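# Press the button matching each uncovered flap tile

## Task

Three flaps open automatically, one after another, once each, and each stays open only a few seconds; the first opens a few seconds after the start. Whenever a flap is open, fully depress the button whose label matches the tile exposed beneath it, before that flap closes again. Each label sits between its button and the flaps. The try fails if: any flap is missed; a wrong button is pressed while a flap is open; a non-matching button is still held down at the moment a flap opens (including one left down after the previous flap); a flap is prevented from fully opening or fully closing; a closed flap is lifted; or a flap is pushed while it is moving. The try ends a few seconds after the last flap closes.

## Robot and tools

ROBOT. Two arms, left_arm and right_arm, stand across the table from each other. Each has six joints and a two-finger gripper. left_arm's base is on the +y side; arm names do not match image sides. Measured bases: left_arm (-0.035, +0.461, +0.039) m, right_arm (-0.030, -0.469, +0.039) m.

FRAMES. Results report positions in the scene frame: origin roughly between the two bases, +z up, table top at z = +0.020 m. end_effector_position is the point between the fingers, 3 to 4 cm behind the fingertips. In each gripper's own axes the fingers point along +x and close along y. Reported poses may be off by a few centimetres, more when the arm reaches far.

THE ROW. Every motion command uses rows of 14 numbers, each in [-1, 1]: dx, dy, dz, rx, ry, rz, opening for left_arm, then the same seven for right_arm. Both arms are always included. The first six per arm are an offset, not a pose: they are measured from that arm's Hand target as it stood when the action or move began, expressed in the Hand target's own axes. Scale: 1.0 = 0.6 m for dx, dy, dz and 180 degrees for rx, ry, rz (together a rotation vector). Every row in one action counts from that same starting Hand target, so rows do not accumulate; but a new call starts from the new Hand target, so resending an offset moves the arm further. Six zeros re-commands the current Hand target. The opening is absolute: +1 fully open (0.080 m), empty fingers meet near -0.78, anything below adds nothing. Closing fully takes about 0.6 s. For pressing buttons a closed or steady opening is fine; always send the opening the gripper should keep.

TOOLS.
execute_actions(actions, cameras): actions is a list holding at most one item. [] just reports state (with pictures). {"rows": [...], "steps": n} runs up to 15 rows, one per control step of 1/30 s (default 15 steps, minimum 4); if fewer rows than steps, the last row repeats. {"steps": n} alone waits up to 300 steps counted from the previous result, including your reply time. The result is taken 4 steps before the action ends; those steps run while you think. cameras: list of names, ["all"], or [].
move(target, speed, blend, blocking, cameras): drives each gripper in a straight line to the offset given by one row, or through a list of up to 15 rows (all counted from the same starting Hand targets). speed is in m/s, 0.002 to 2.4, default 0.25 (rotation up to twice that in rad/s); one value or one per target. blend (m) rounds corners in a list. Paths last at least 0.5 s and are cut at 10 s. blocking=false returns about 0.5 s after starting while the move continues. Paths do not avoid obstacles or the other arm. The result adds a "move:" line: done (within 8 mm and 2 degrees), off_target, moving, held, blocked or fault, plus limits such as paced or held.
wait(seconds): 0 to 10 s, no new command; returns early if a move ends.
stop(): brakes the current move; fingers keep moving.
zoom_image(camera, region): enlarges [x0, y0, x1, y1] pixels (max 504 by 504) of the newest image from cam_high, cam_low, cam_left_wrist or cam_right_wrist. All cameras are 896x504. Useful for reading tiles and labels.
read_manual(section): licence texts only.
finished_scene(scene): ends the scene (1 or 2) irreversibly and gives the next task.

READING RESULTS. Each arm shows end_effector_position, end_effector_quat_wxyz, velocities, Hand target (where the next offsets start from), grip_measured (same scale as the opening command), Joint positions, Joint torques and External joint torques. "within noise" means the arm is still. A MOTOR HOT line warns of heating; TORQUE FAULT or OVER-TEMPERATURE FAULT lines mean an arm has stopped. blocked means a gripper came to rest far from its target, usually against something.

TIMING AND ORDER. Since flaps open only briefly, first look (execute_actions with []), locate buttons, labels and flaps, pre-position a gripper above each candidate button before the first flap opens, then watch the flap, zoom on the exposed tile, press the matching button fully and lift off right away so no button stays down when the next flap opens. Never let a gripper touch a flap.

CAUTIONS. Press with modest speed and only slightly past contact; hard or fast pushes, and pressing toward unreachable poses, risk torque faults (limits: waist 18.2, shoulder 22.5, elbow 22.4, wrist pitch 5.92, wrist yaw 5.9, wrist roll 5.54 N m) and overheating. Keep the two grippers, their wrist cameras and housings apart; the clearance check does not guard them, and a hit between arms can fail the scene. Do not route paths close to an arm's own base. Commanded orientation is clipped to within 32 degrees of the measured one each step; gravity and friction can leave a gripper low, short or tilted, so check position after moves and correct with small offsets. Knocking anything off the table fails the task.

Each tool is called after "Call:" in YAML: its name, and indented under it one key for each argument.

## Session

Call:
execute_actions:
  actions: []
  cameras: ["all"]

Scene clock: 0.00 s of 3960.00 s.
left_arm: end_effector_position=(-0.1572, +0.3759, +0.2053) grip_measured=+1.000 end_effector_quat_wxyz=(+0.609, +0.390, +0.451, -0.524) | right_arm: end_effector_position=(-0.2447, -0.0885, +0.1660) grip_measured=+1.000 end_effector_quat_wxyz=(+0.513, -0.066, -0.193, +0.834)
Joint positions: left_arm=[-1.246 1.033 0.983 -1.471 -0.29 -1.393 0.08] | right_arm=[0.51 2.002 0.554 1.537 0.043 -0.405 0.08]
Joint velocities: within noise
Joint torques (N m): no reading
External joint torques (N m): no reading
Heat: left arm: hottest wrist pitch 29 °C (+0.0 °C/min); right arm: hottest wrist pitch 26 °C (+0.0 °C/min).
Hand target: left_arm -0.1573, +0.3758, +0.2058; +0.608, +0.389, +0.451, -0.525 | right_arm -0.2448, -0.0884, +0.1671; +0.513, -0.064, -0.194, +0.833

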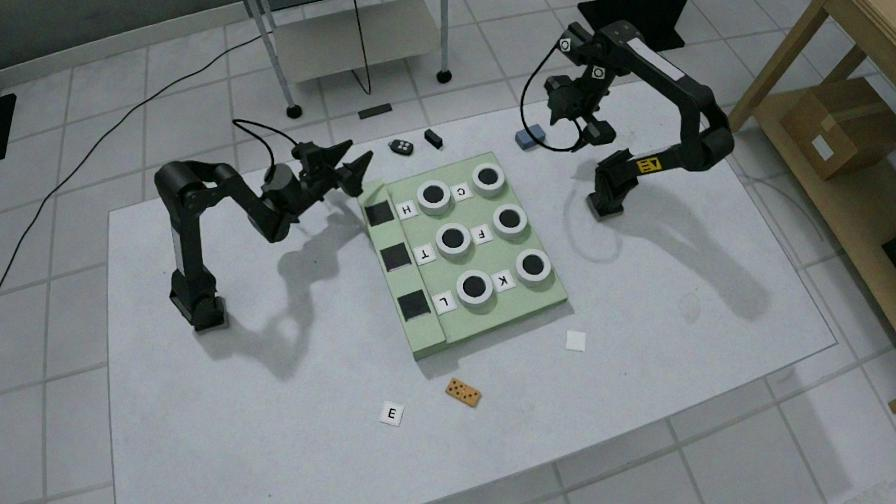

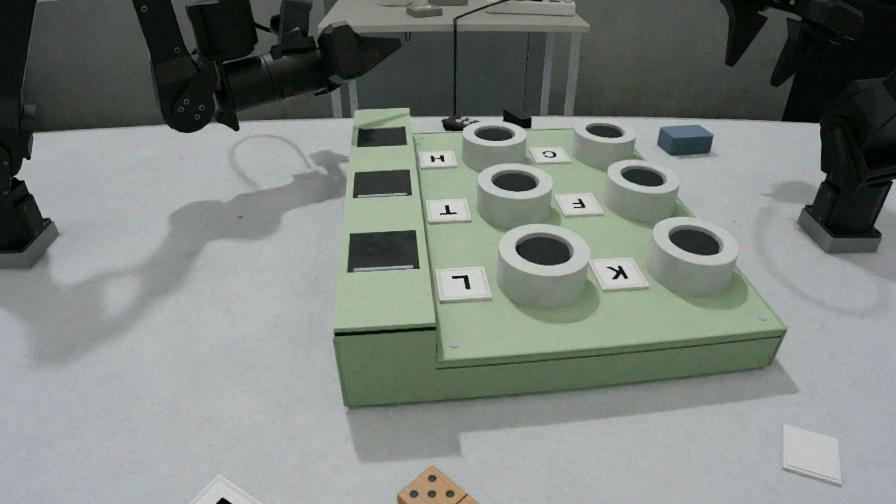

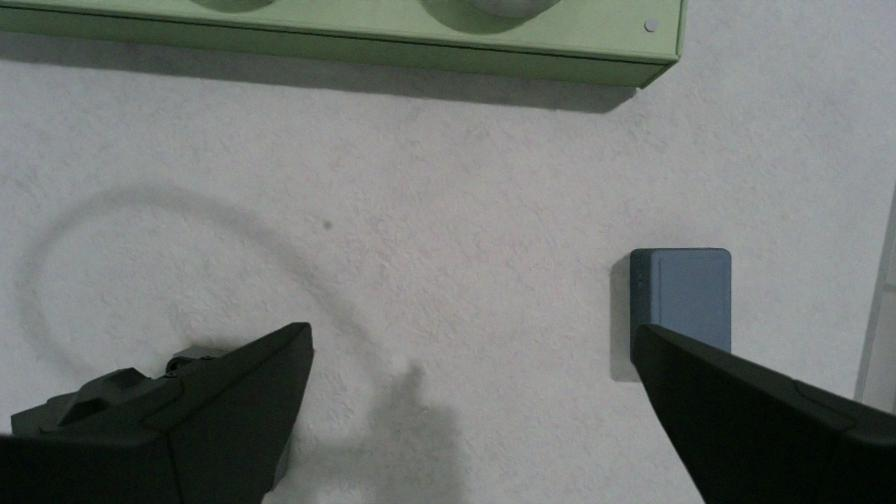

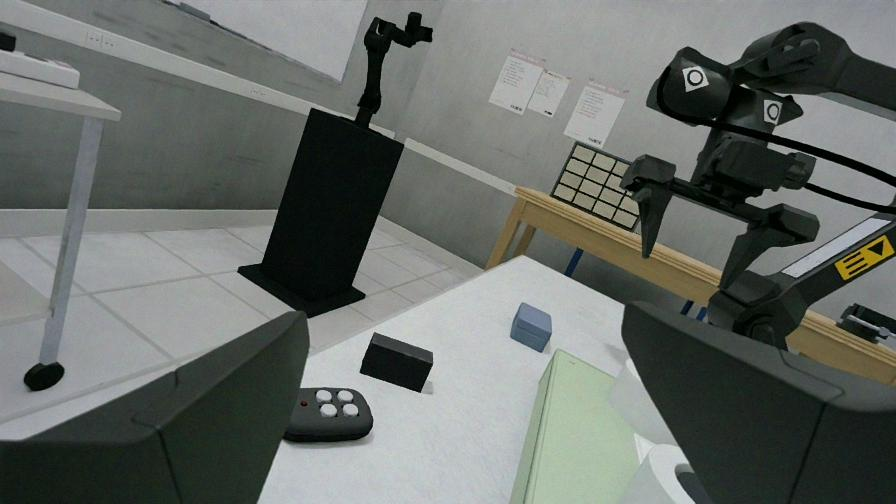

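Call:
move:
  target: [-0.055,0.1495,0.473,0.0463,0.0936,-0.0067,-0.85,-0.28,0,0,0,0,0,1]
  speed: 0.4

Scene clock: 1.97 s of 3960.00 s.
left_arm: end_effector_position=(-0.0301, +0.1320, +0.3193) grip_measured=-0.759 end_effector_quat_wxyz=(+0.568, +0.424, +0.425, -0.562) | right_arm: end_effector_position=(-0.1810, -0.2114, +0.1506) grip_measured=+1.000 end_effector_quat_wxyz=(+0.511, -0.123, -0.162, +0.835) end_effector_velocity=(+0.003, +0.000, -0.001) end_effector_angular_velocity=(-0.001, -0.013, -0.048)
Joint positions: left_arm=[0.021 1.682 1.955 -1.563 -0.002 0.007 0.001] | right_arm=[0.578 1.609 0.004 1.564 0.133 -0.402 0.08]
Joint velocities: left_arm=[within noise] | right_arm=[0.032 -0.002 -0.002 -0.007 0.081 -0.007 0]
Joint torques (N m): left_arm=[0.25 -5.72 5.59 1.04 0.08 0.22] | right_arm=[0.56 -4.04 1.58 1.98 0.15 0.24]
External joint torques (N m): left_arm=[0.21 0.43 0.26 0.26 0.09 0.23] | right_arm=[0.56 -0.87 -1.32 0.29 0.14 0.22]
Heat: left arm: hottest wrist pitch 29 °C (+0.0 °C/min); right arm: hottest wrist pitch 26 °C (+0.0 °C/min).
Hand target: left_arm -0.0300, +0.1299, +0.3200; +0.501, +0.500, +0.500, -0.500 | right_arm -0.1667, -0.2364, +0.1515; +0.514, -0.064, -0.194, +0.833
Off the commanded pose: left_arm 0.002 m, 16 deg | right_arm 0.029 m, 8 deg.
joint sent to its limit (left arm) — joint 4 (wrist pitch), lower limit.
joint sent to its limit (right arm) — joint 3 (elbow), lower limit, where the elbow is as bent as it goes; joint 4 (wrist pitch), upper limit.
Kept back: nothing.
move: off_target (left_arm, right_arm)

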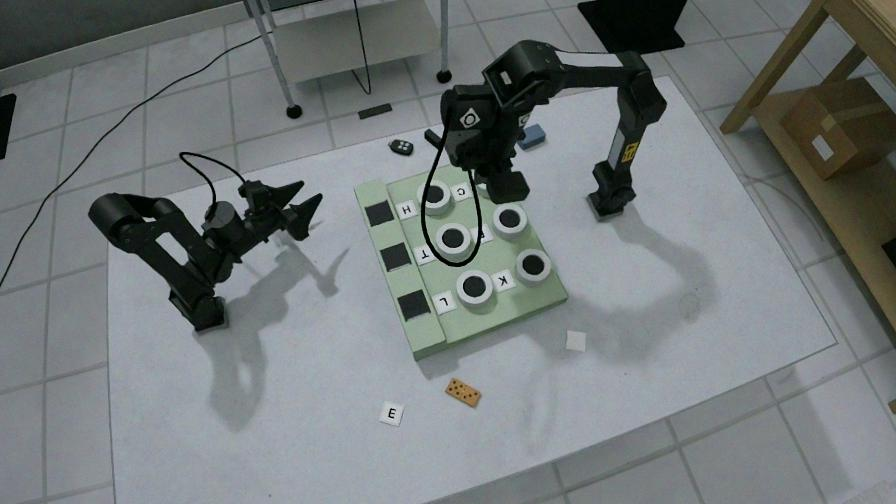

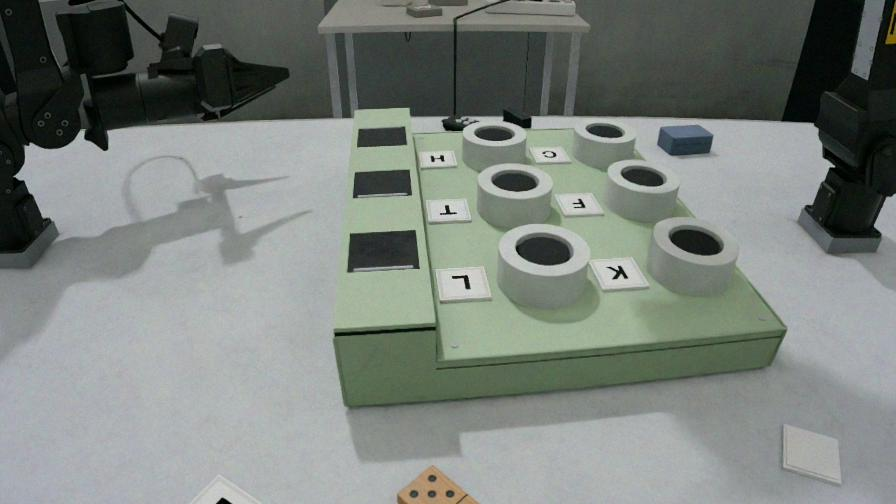

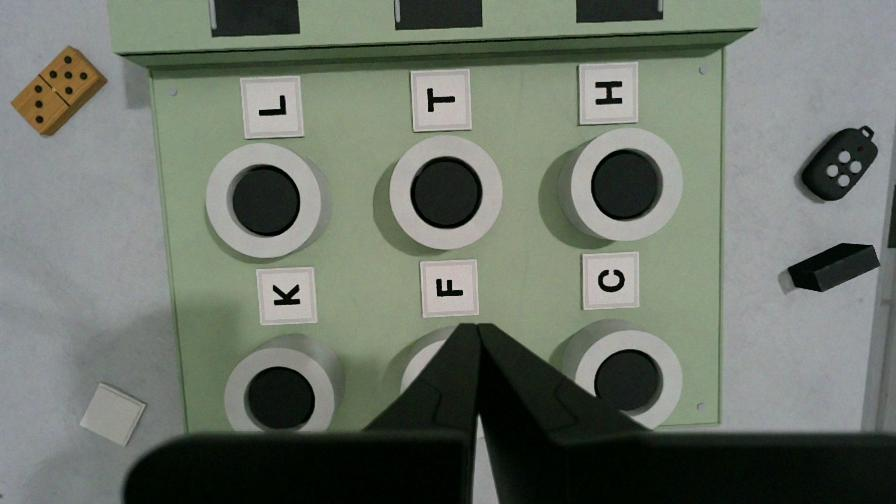

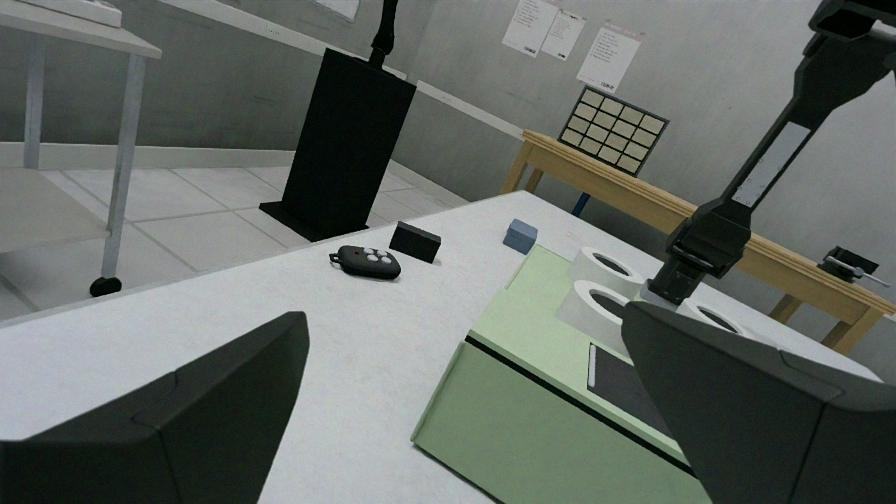

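Call:
move:
  target: [0.25,0.008,0,0,0,0,-0.85,0.05,0,0,0,0,0,1]
  speed: 0.5

Scene clock: 3.30 s of 3960.00 s.
left_arm: end_effector_position=(-0.0260, +0.1302, +0.1707) grip_measured=-0.759 end_effector_quat_wxyz=(+0.501, +0.500, +0.501, -0.498) | right_arm: end_effector_position=(-0.1804, -0.2107, +0.1510) grip_measured=+1.000 end_effector_quat_wxyz=(+0.504, -0.121, -0.162, +0.840)
Joint positions: left_arm=[0.033 1.798 1.515 -1.288 -0.002 0.022 0.001] | right_arm=[0.554 1.607 0.004 1.564 0.091 -0.402 0.08]
Joint velocities: within noise
Joint torques (N m): left_arm=[0.46 -7.63 4.59 0.95 0.03 0.22] | right_arm=[-0.19 -3.98 2.55 1.97 -0.17 0.13]
External joint torques (N m): left_arm=[0.48 -0.36 -0.99 0.63 0.03 0.21] | right_arm=[-0.19 -0.8 -0.35 0.27 -0.17 0.11]
Heat: left arm: hottest wrist pitch 29 °C (+0.0 °C/min); right arm: hottest wrist pitch 27 °C (+0.0 °C/min).
Hand target: left_arm -0.0250, +0.1298, +0.1699; +0.501, +0.500, +0.500, -0.500 | right_arm -0.1807, -0.2100, +0.1542; +0.513, -0.064, -0.194, +0.834
Off the commanded pose: left_arm 0.001 m, 0 deg | right_arm 0.003 m, 8 deg.
joint sent to its limit (right arm) — joint 4 (wrist pitch), upper limit.
Kept back: nothing.
move: off_target (right_arm)

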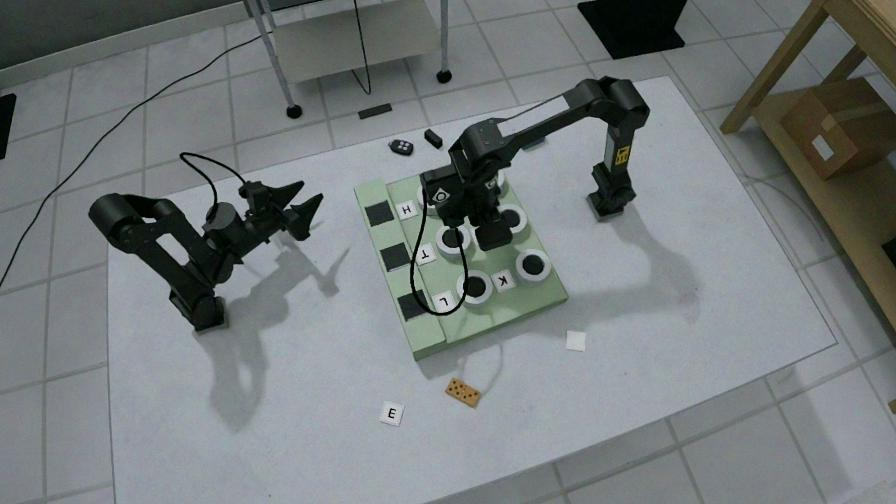

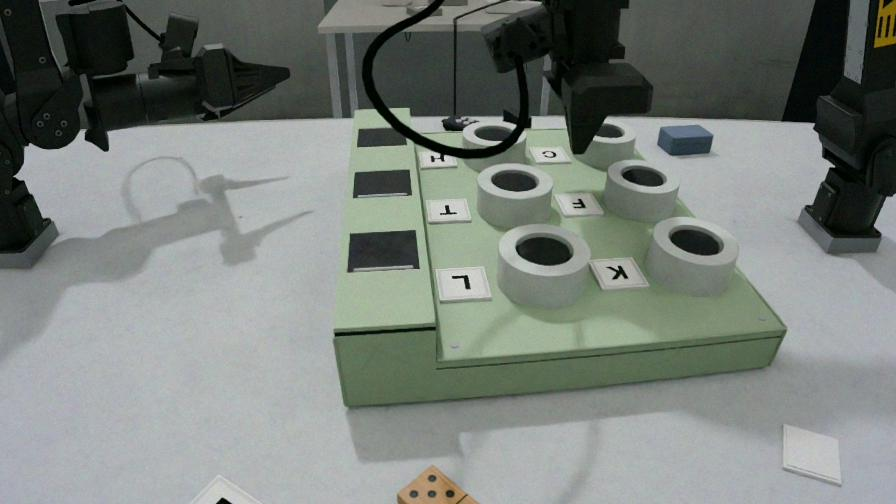

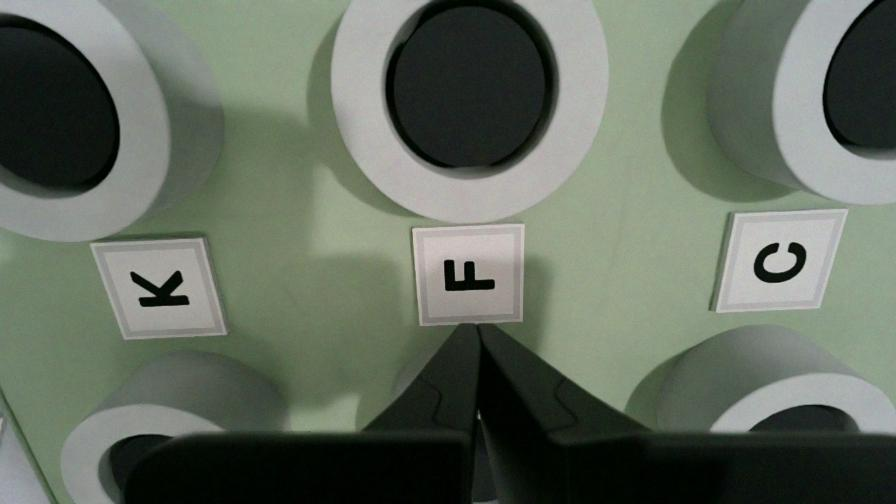

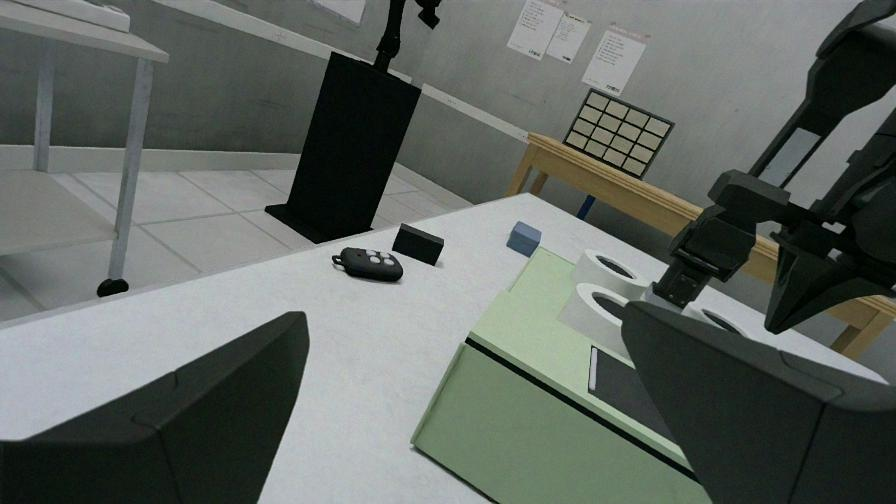

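Call:
wait:
  seconds: 0.4
  cameras: ["cam_high","cam_low"]

Scene clock: 4.00 s of 3960.00 s.
left_arm: end_effector_position=(-0.0260, +0.1300, +0.1707) grip_measured=-0.759 end_effector_quat_wxyz=(+0.501, +0.500, +0.500, -0.499) | right_arm: end_effector_position=(-0.1804, -0.2106, +0.1510) grip_measured=+1.000 end_effector_quat_wxyz=(+0.504, -0.121, -0.162, +0.840)
Joint positions: left_arm=[0.033 1.798 1.515 -1.287 -0.002 0.023 0.001] | right_arm=[0.554 1.607 0.004 1.564 0.09 -0.402 0.08]
Joint velocities: within noise
Joint torques (N m): left_arm=[0.51 -7.45 4.57 0.94 0.04 0.22] | right_arm=[-0.27 -3.98 2.56 1.98 -0.15 0.13]
External joint torques (N m): left_arm=[0.5 -0.2 -1.04 0.59 0.04 0.22] | right_arm=[-0.25 -0.8 -0.33 0.27 -0.16 0.11]
Heat: left arm: hottest wrist pitch 29 °C (+0.0 °C/min); right arm: hottest wrist pitch 27 °C (+0.0 °C/min).
Hand target: left_arm -0.0250, +0.1297, +0.1699; +0.501, +0.500, +0.500, -0.500 | right_arm -0.1806, -0.2100, +0.1542; +0.514, -0.064, -0.194, +0.833
Off the commanded pose: left_arm 0.001 m, 0 deg | right_arm 0.003 m, 8 deg.
Steps of this call (1-21: nothing new was sent). Readings (end_effector_position of left_arm | right_arm):
1: (-0.0260, +0.1301, +0.1707) | (-0.1805, -0.2107, +0.1510)
2: (-0.0260, +0.1301, +0.1707) | (-0.1805, -0.2107, +0.1510)
4: (-0.0260, +0.1301, +0.1707) | (-0.1804, -0.2106, +0.1510)
8: (-0.0260, +0.1301, +0.1707) | (-0.1804, -0.2106, +0.1510)
21: the state above
Images, in order (width x height): cam_high 896x504, cam_low 896x504.

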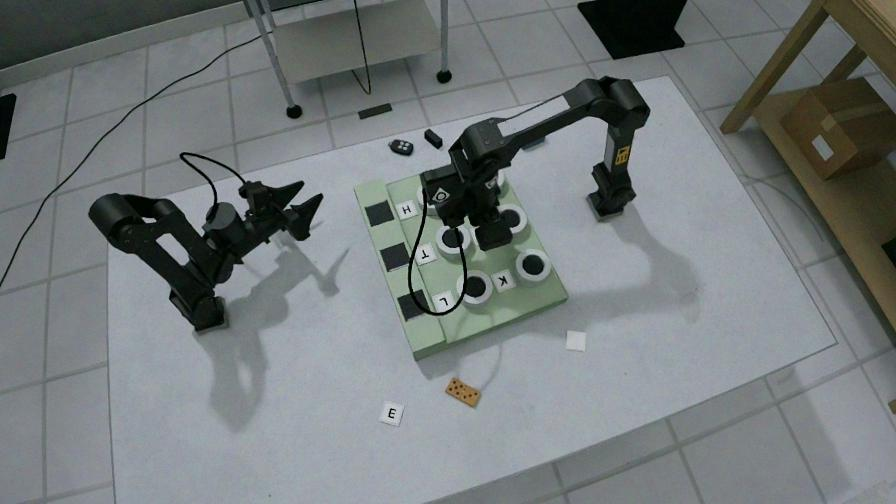

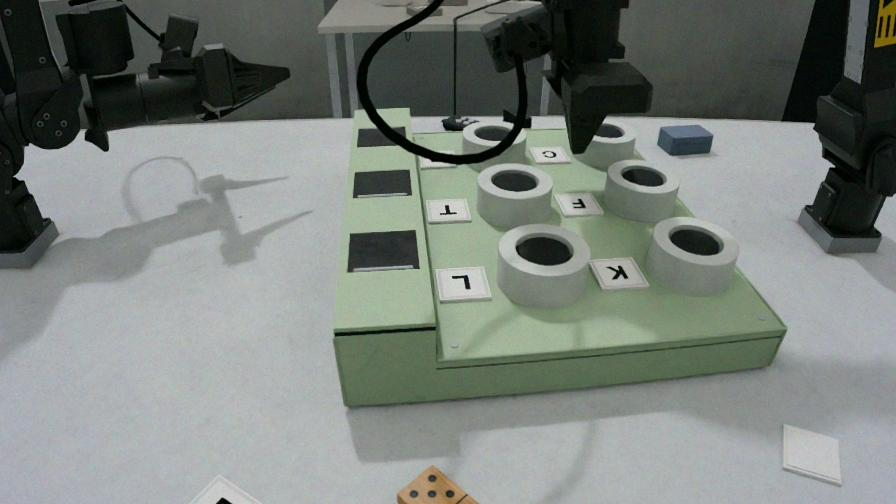

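Call:
wait:
  seconds: 0.8
  cameras: ["cam_high","cam_low"]

Scene clock: 4.87 s of 3960.00 s.
left_arm: end_effector_position=(-0.0260, +0.1300, +0.1707) grip_measured=-0.759 end_effector_quat_wxyz=(+0.501, +0.500, +0.500, -0.499) | right_arm: end_effector_position=(-0.1804, -0.2106, +0.1510) grip_measured=+1.000 end_effector_quat_wxyz=(+0.504, -0.121, -0.162, +0.840)
Joint positions: left_arm=[0.033 1.798 1.515 -1.287 -0.002 0.023 0.001] | right_arm=[0.554 1.607 0.004 1.564 0.09 -0.402 0.08]
Joint velocities: within noise
Joint torques (N m): left_arm=[0.48 -7.54 4.56 0.96 0.02 0.2] | right_arm=[-0.3 -4.01 2.52 1.98 -0.16 0.14]
External joint torques (N m): left_arm=[0.49 -0.25 -1.03 0.63 0.02 0.2] | right_arm=[-0.31 -0.86 -0.33 0.29 -0.16 0.11]
Heat: left arm: hottest wrist pitch 29 °C (+0.0 °C/min); right arm: hottest wrist pitch 27 °C (+0.0 °C/min).
Hand target: left_arm -0.0250, +0.1297, +0.1699; +0.501, +0.500, +0.500, -0.500 | right_arm -0.1806, -0.2100, +0.1542; +0.514, -0.064, -0.194, +0.833
Off the commanded pose: left_arm 0.001 m, 0 deg | right_arm 0.003 m, 8 deg.
Steps of this call (1-26: nothing new was sent). Readings (end_effector_position of left_arm | right_arm):
1: (-0.0260, +0.1300, +0.1707) | (-0.1804, -0.2106, +0.1510)
2: (-0.0260, +0.1300, +0.1707) | (-0.1804, -0.2106, +0.1510)
4: (-0.0260, +0.1300, +0.1707) | (-0.1804, -0.2106, +0.1510)
8: (-0.0260, +0.1300, +0.1707) | (-0.1804, -0.2106, +0.1510)
26: the state above
Images, in order (width x height): cam_high 896x504, cam_low 896x504.

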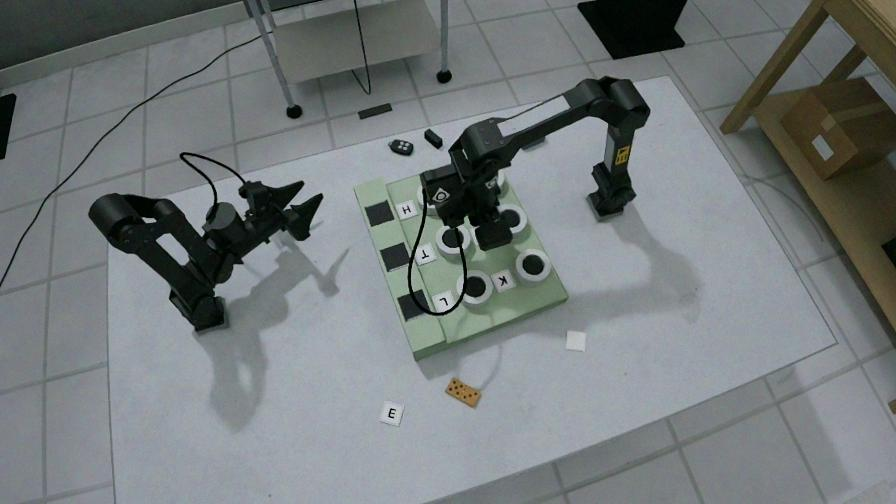

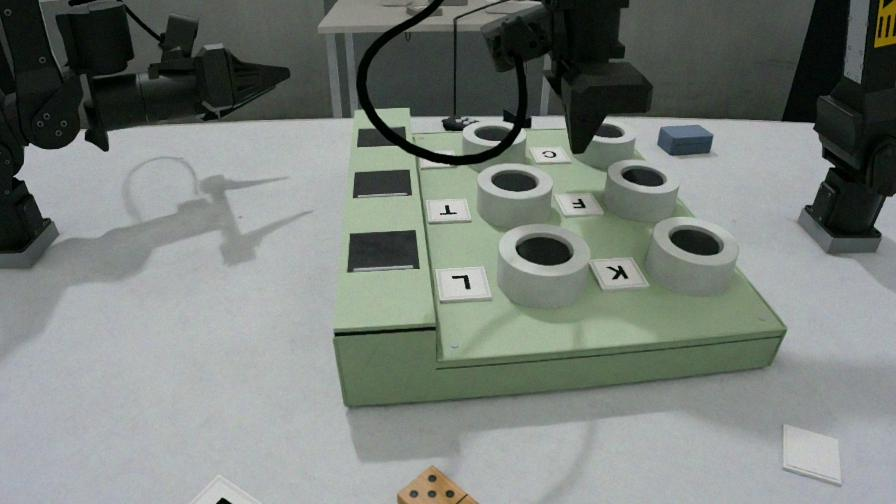

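Call:
wait:
  seconds: 0.6
  cameras: ["cam_high","cam_low"]

Scene clock: 5.60 s of 3960.00 s.
left_arm: end_effector_position=(-0.0260, +0.1300, +0.1707) grip_measured=-0.759 end_effector_quat_wxyz=(+0.501, +0.500, +0.500, -0.499) | right_arm: end_effector_position=(-0.1804, -0.2106, +0.1510) grip_measured=+1.000 end_effector_quat_wxyz=(+0.504, -0.121, -0.162, +0.840)
Joint positions: left_arm=[0.033 1.798 1.515 -1.287 -0.002 0.023 0.001] | right_arm=[0.554 1.607 0.004 1.564 0.09 -0.402 0.08]
Joint velocities: within noise
Joint torques (N m): left_arm=[0.5 -7.53 4.57 0.95 0.03 0.2] | right_arm=[-0.26 -3.99 2.5 1.97 -0.15 0.13]
External joint torques (N m): left_arm=[0.5 -0.3 -1 0.62 0.04 0.2] | right_arm=[-0.27 -0.81 -0.39 0.26 -0.15 0.11]
Heat: left arm: hottest wrist pitch 29 °C (+0.0 °C/min); right arm: hottest wrist pitch 28 °C (+21.4 °C/min).
Hand target: left_arm -0.0250, +0.1297, +0.1699; +0.501, +0.500, +0.500, -0.500 | right_arm -0.1806, -0.2099, +0.1542; +0.514, -0.064, -0.194, +0.833
Off the commanded pose: left_arm 0.001 m, 0 deg | right_arm 0.003 m, 8 deg.
Steps of this call (1-22: nothing new was sent). Readings (end_effector_position of left_arm | right_arm):
1: (-0.0260, +0.1300, +0.1707) | (-0.1804, -0.2106, +0.1510)
2: (-0.0260, +0.1300, +0.1707) | (-0.1804, -0.2106, +0.1510)
4: (-0.0260, +0.1300, +0.1707) | (-0.1804, -0.2106, +0.1510)
8: (-0.0260, +0.1300, +0.1707) | (-0.1804, -0.2106, +0.1510)
22: the state above
Images, in order (width x height): cam_high 896x504, cam_low 896x504.

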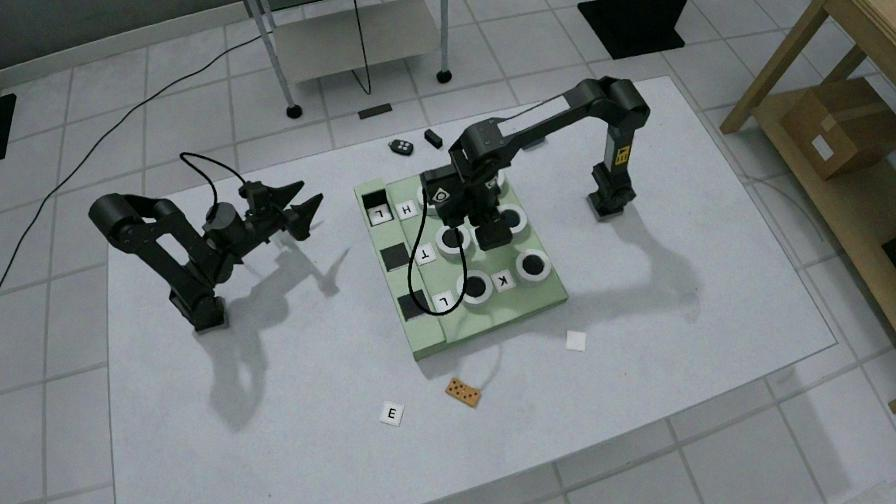

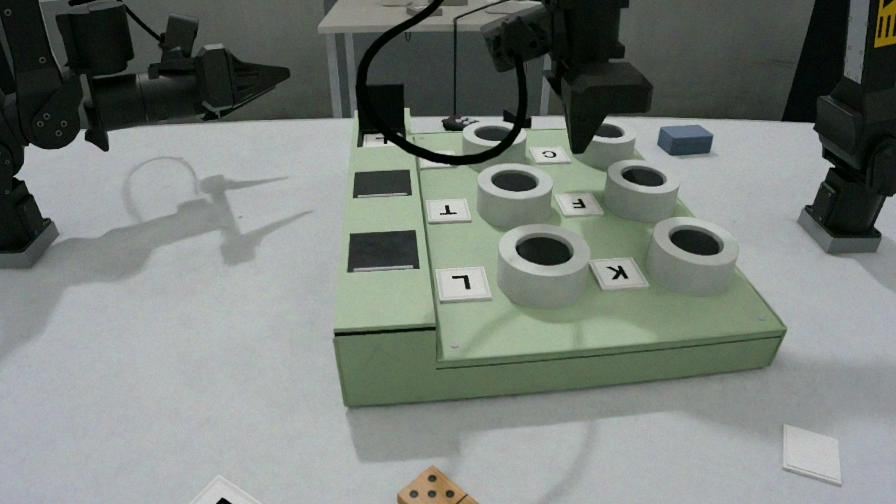

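Call:
zoom_image:
  camera: "cam_high"
  region: [350, 180, 470, 320]

Scaled by 3.600.

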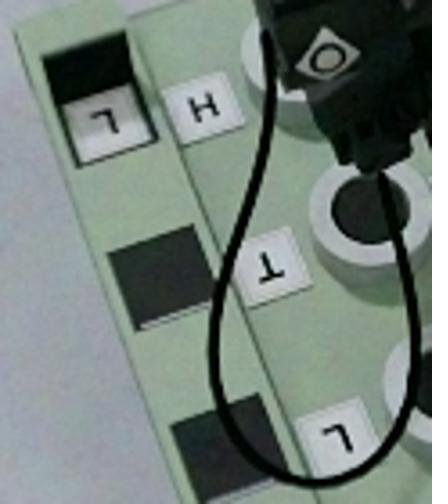

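Call:
move:
  target:
    - [0,0.205,0.081,0,0,0,-0.85,0,0,0,0,0,0,1]
    - [0.142,0.205,0.081,0,0,0,-0.85,0,0,0,0,0,0,1]
  speed: [0.35,0.15]

Scene clock: 7.60 s of 3960.00 s.
left_arm: end_effector_position=(+0.1018, +0.0730, +0.1400) grip_measured=-0.759 end_effector_quat_wxyz=(+0.543, +0.477, +0.459, -0.517) | right_arm: end_effector_position=(-0.1804, -0.2107, +0.1513) grip_measured=+1.000 end_effector_quat_wxyz=(+0.504, -0.120, -0.162, +0.840)
Joint positions: left_arm=[0.345 2.01 1.671 -1.1 0 0.33 0.001] | right_arm=[0.554 1.606 0.004 1.564 0.09 -0.402 0.08]
Joint velocities: within noise
Joint torques (N m): left_arm=[0.03 -7.33 4.2 1.2 0.02 0.01] | right_arm=[0.03 -3.12 2.22 1.77 0 0.05]
External joint torques (N m): left_arm=[-0.01 1.69 -1.61 0.65 0.01 0.01] | right_arm=[0.05 0.04 -0.66 0.08 -0.01 0.03]
Heat: left arm: hottest wrist pitch 29 °C (+0.0 °C/min); right arm: hottest wrist pitch 28 °C (+15.8 °C/min).
Hand target: left_arm +0.1015, +0.0740, +0.1310; +0.536, +0.480, +0.467, -0.514 (not the last commanded pose) | right_arm -0.1804, -0.2107, +0.1513; +0.504, -0.120, -0.162, +0.840 (not the last commanded pose)
Off the commanded pose: left_arm 0.056 m, 7 deg | right_arm 0.003 m, 7 deg.
Kept back: nothing.
move: blocked (left_arm; both arms now hold where they are), off_target (right_arm)

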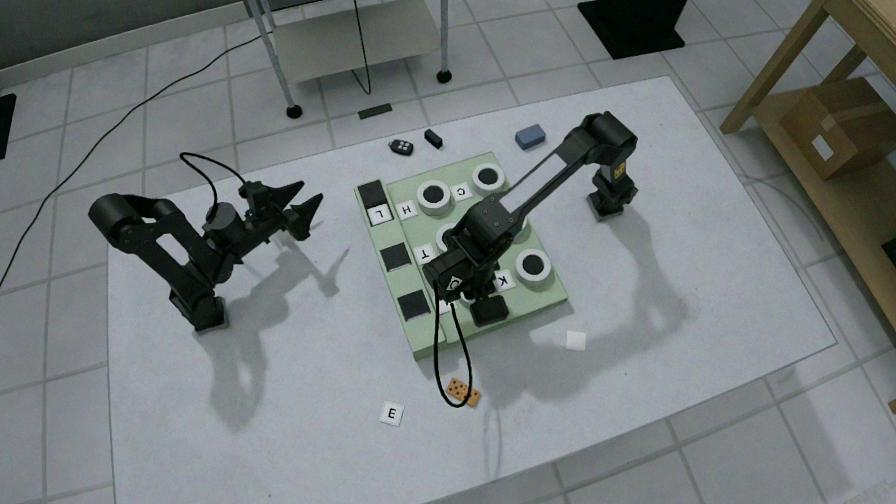

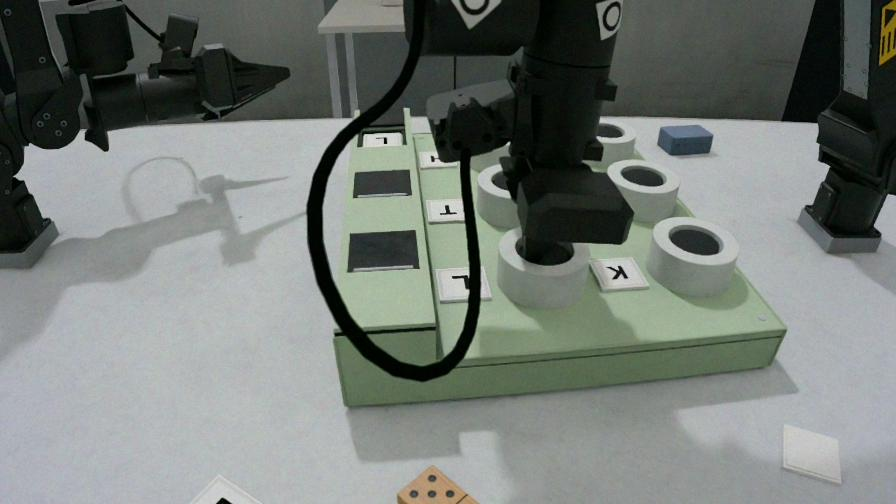

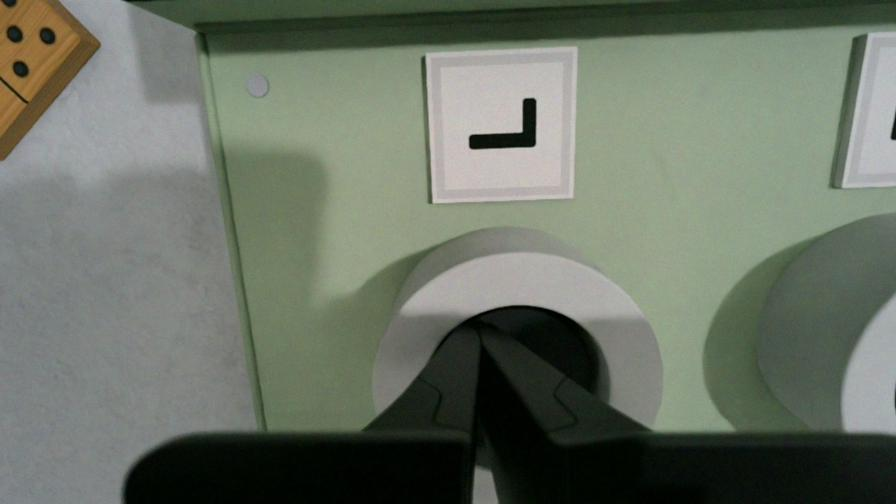

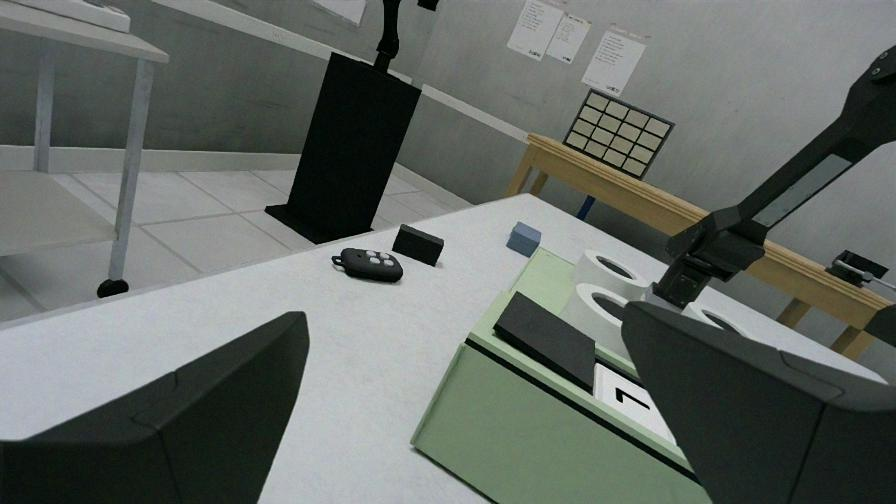

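Call:
move:
  target:
    - [-0.075,-0.0167,-0.0075,0,0.033,-0.011,-0.85,0,0,0,0,0,0,1]
    - [0.074,-0.0217,-0.0228,0,0.033,-0.011,-0.85,0,0,0,0,0,0,1]
  speed: [0.3,0.18]

Scene clock: 9.87 s of 3960.00 s.
left_arm: end_effector_position=(+0.0945, +0.0695, +0.1401) grip_measured=-0.759 end_effector_quat_wxyz=(+0.547, +0.473, +0.453, -0.521) | right_arm: end_effector_position=(-0.1804, -0.2107, +0.1513) grip_measured=+1.000 end_effector_quat_wxyz=(+0.504, -0.120, -0.162, +0.840)
Joint positions: left_arm=[0.326 1.998 1.651 -1.074 0 0.313 0.001] | right_arm=[0.554 1.606 0.004 1.564 0.09 -0.402 0.08]
Joint velocities: within noise
Joint torques (N m): left_arm=[0.09 -7.25 4.23 1.19 0.01 0] | right_arm=[0.05 -3.1 2.27 1.76 0 0.04]
External joint torques (N m): left_arm=[0.09 1.69 -1.57 0.64 0 0] | right_arm=[0.05 0.05 -0.61 0.07 0 0.02]
Heat: left arm: hottest wrist pitch 30 °C (+6.1 °C/min); right arm: hottest wrist pitch 29 °C (+18.2 °C/min).
Hand target: left_arm +0.0941, +0.0706, +0.1313; +0.541, +0.477, +0.460, -0.518 (not the last commanded pose) | right_arm -0.1804, -0.2107, +0.1513; +0.504, -0.120, -0.162, +0.840
Off the commanded pose: left_arm 0.057 m, 9 deg | right_arm 0.000 m, 0 deg.
Kept back: nothing.
move: blocked (left_arm; both arms now hold where they are)

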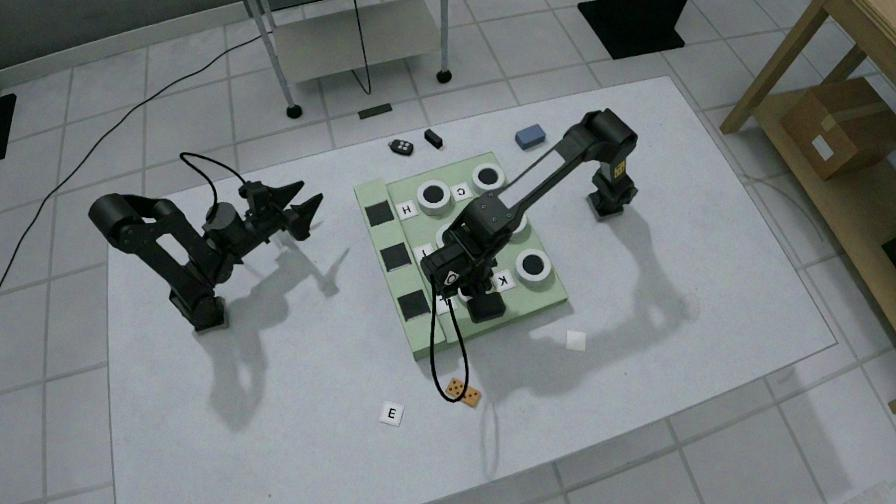

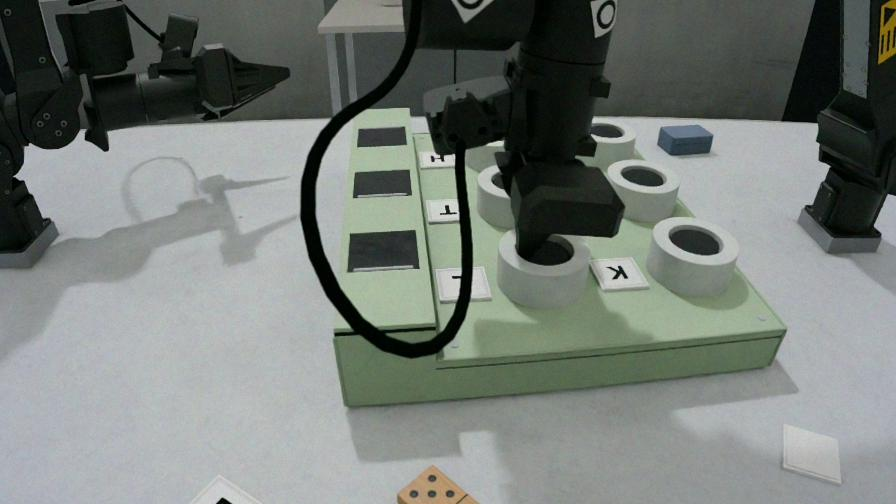

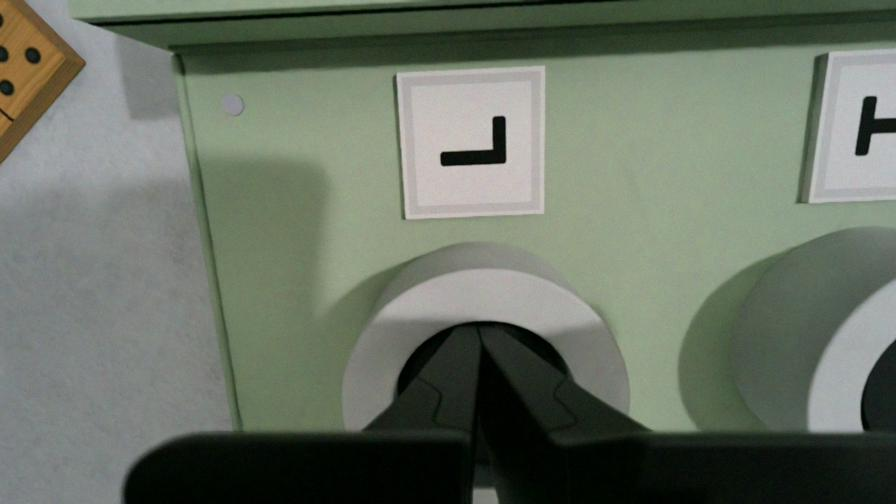

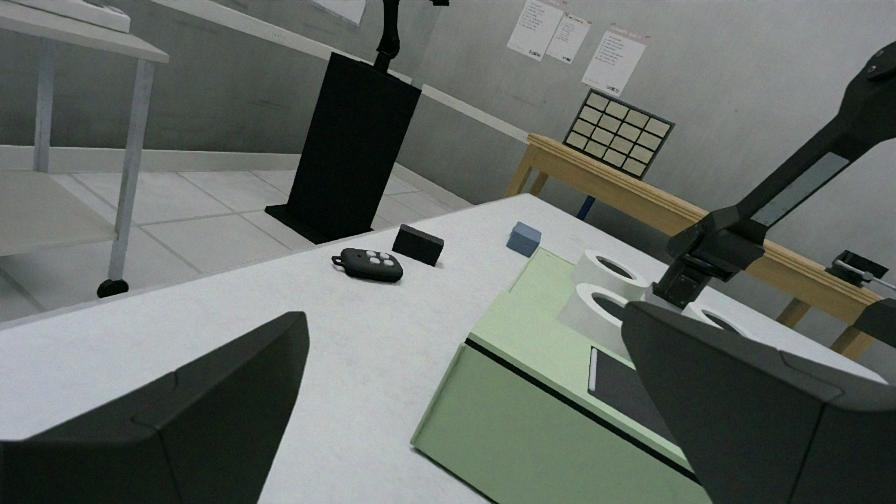

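Call:
move:
  target:
    - [-0.075,0,0.008,0,0.038,-0.013,-0.85,0,0,0,0,0,0,1]
    - [-0.085,-0.197,-0.099,0,0.038,-0.013,-0.85,0,0,0,0,0,0,1]
  speed: [0.35,0.4]
  blend: [0.015,0]

Scene clock: 11.23 s of 3960.00 s.
left_arm: end_effector_position=(-0.0274, +0.1337, +0.1677) grip_measured=-0.759 end_effector_quat_wxyz=(+0.496, +0.500, +0.503, -0.500) | right_arm: end_effector_position=(-0.1804, -0.2107, +0.1513) grip_measured=+1.000 end_effector_quat_wxyz=(+0.504, -0.120, -0.162, +0.840)
Joint positions: left_arm=[0.033 1.791 1.494 -1.282 0.007 0.026 0.001] | right_arm=[0.554 1.606 0.004 1.564 0.09 -0.402 0.08]
Joint velocities: within noise
Joint torques (N m): left_arm=[0.18 -8.95 4.19 0.96 -0.16 -0.14] | right_arm=[0.06 -3.12 2.22 1.75 0.01 0.03]
External joint torques (N m): left_arm=[0.23 -1.73 -1.39 0.65 -0.17 -0.14] | right_arm=[0.08 0.01 -0.65 0.07 0 0.01]
Heat: left arm: hottest wrist pitch 30 °C (+5.3 °C/min); right arm: hottest wrist pitch 29 °C (+16.0 °C/min).
Hand target: left_arm -0.0262, +0.1348, +0.1701; +0.501, +0.498, +0.501, -0.500 | right_arm -0.1804, -0.2107, +0.1513; +0.504, -0.120, -0.162, +0.840
Off the commanded pose: left_arm 0.003 m, 1 deg | right_arm 0.000 m, 0 deg.
Kept back: nothing.
move: done

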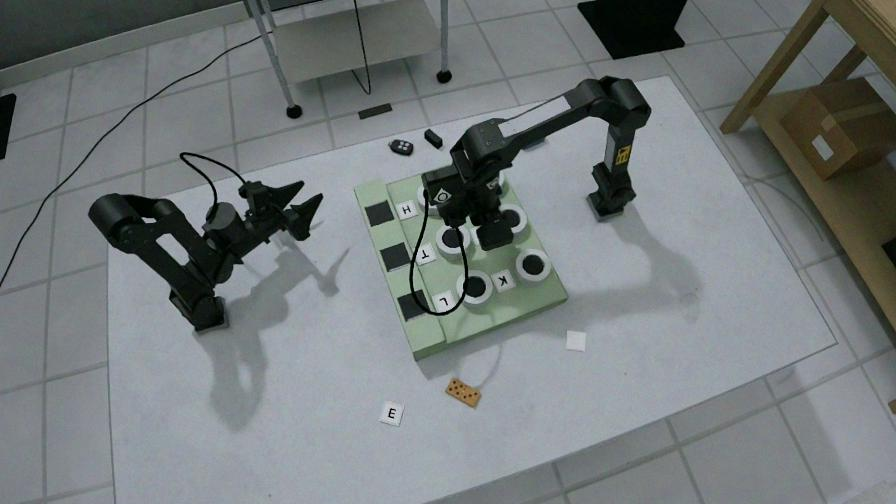

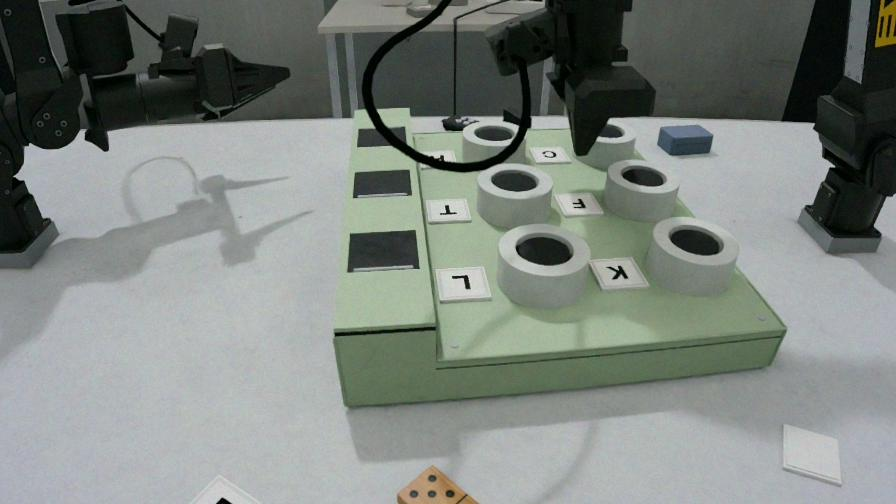

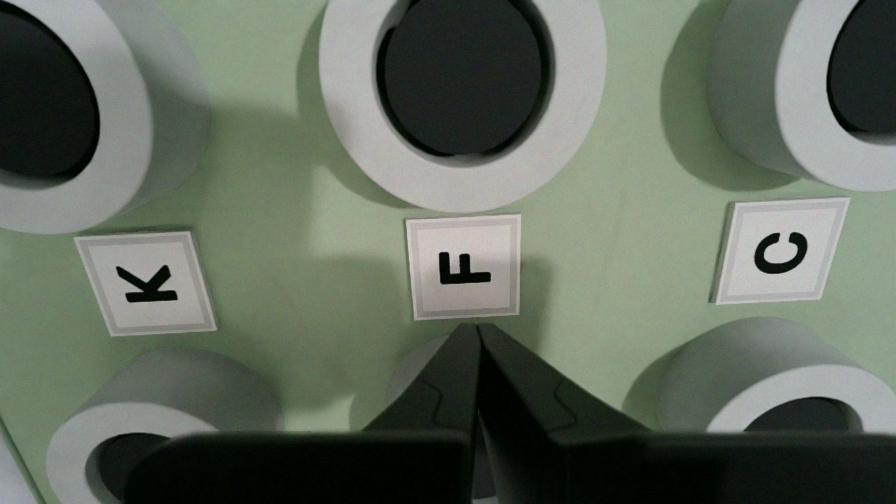

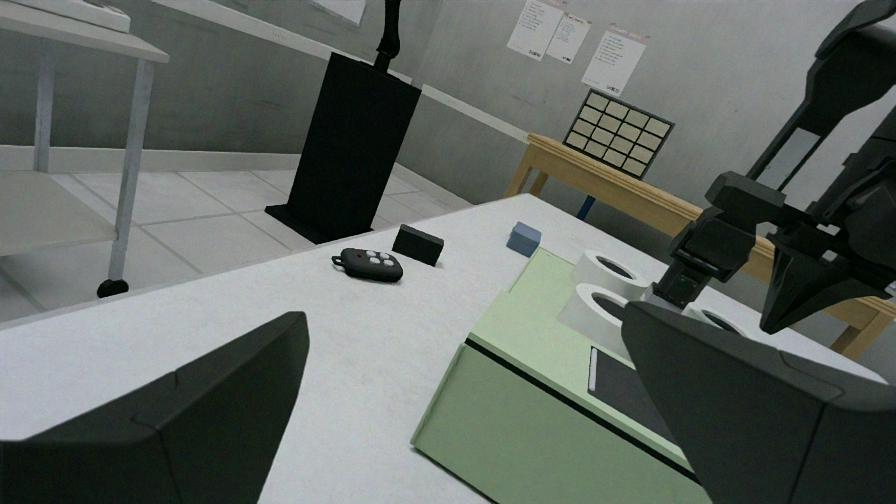

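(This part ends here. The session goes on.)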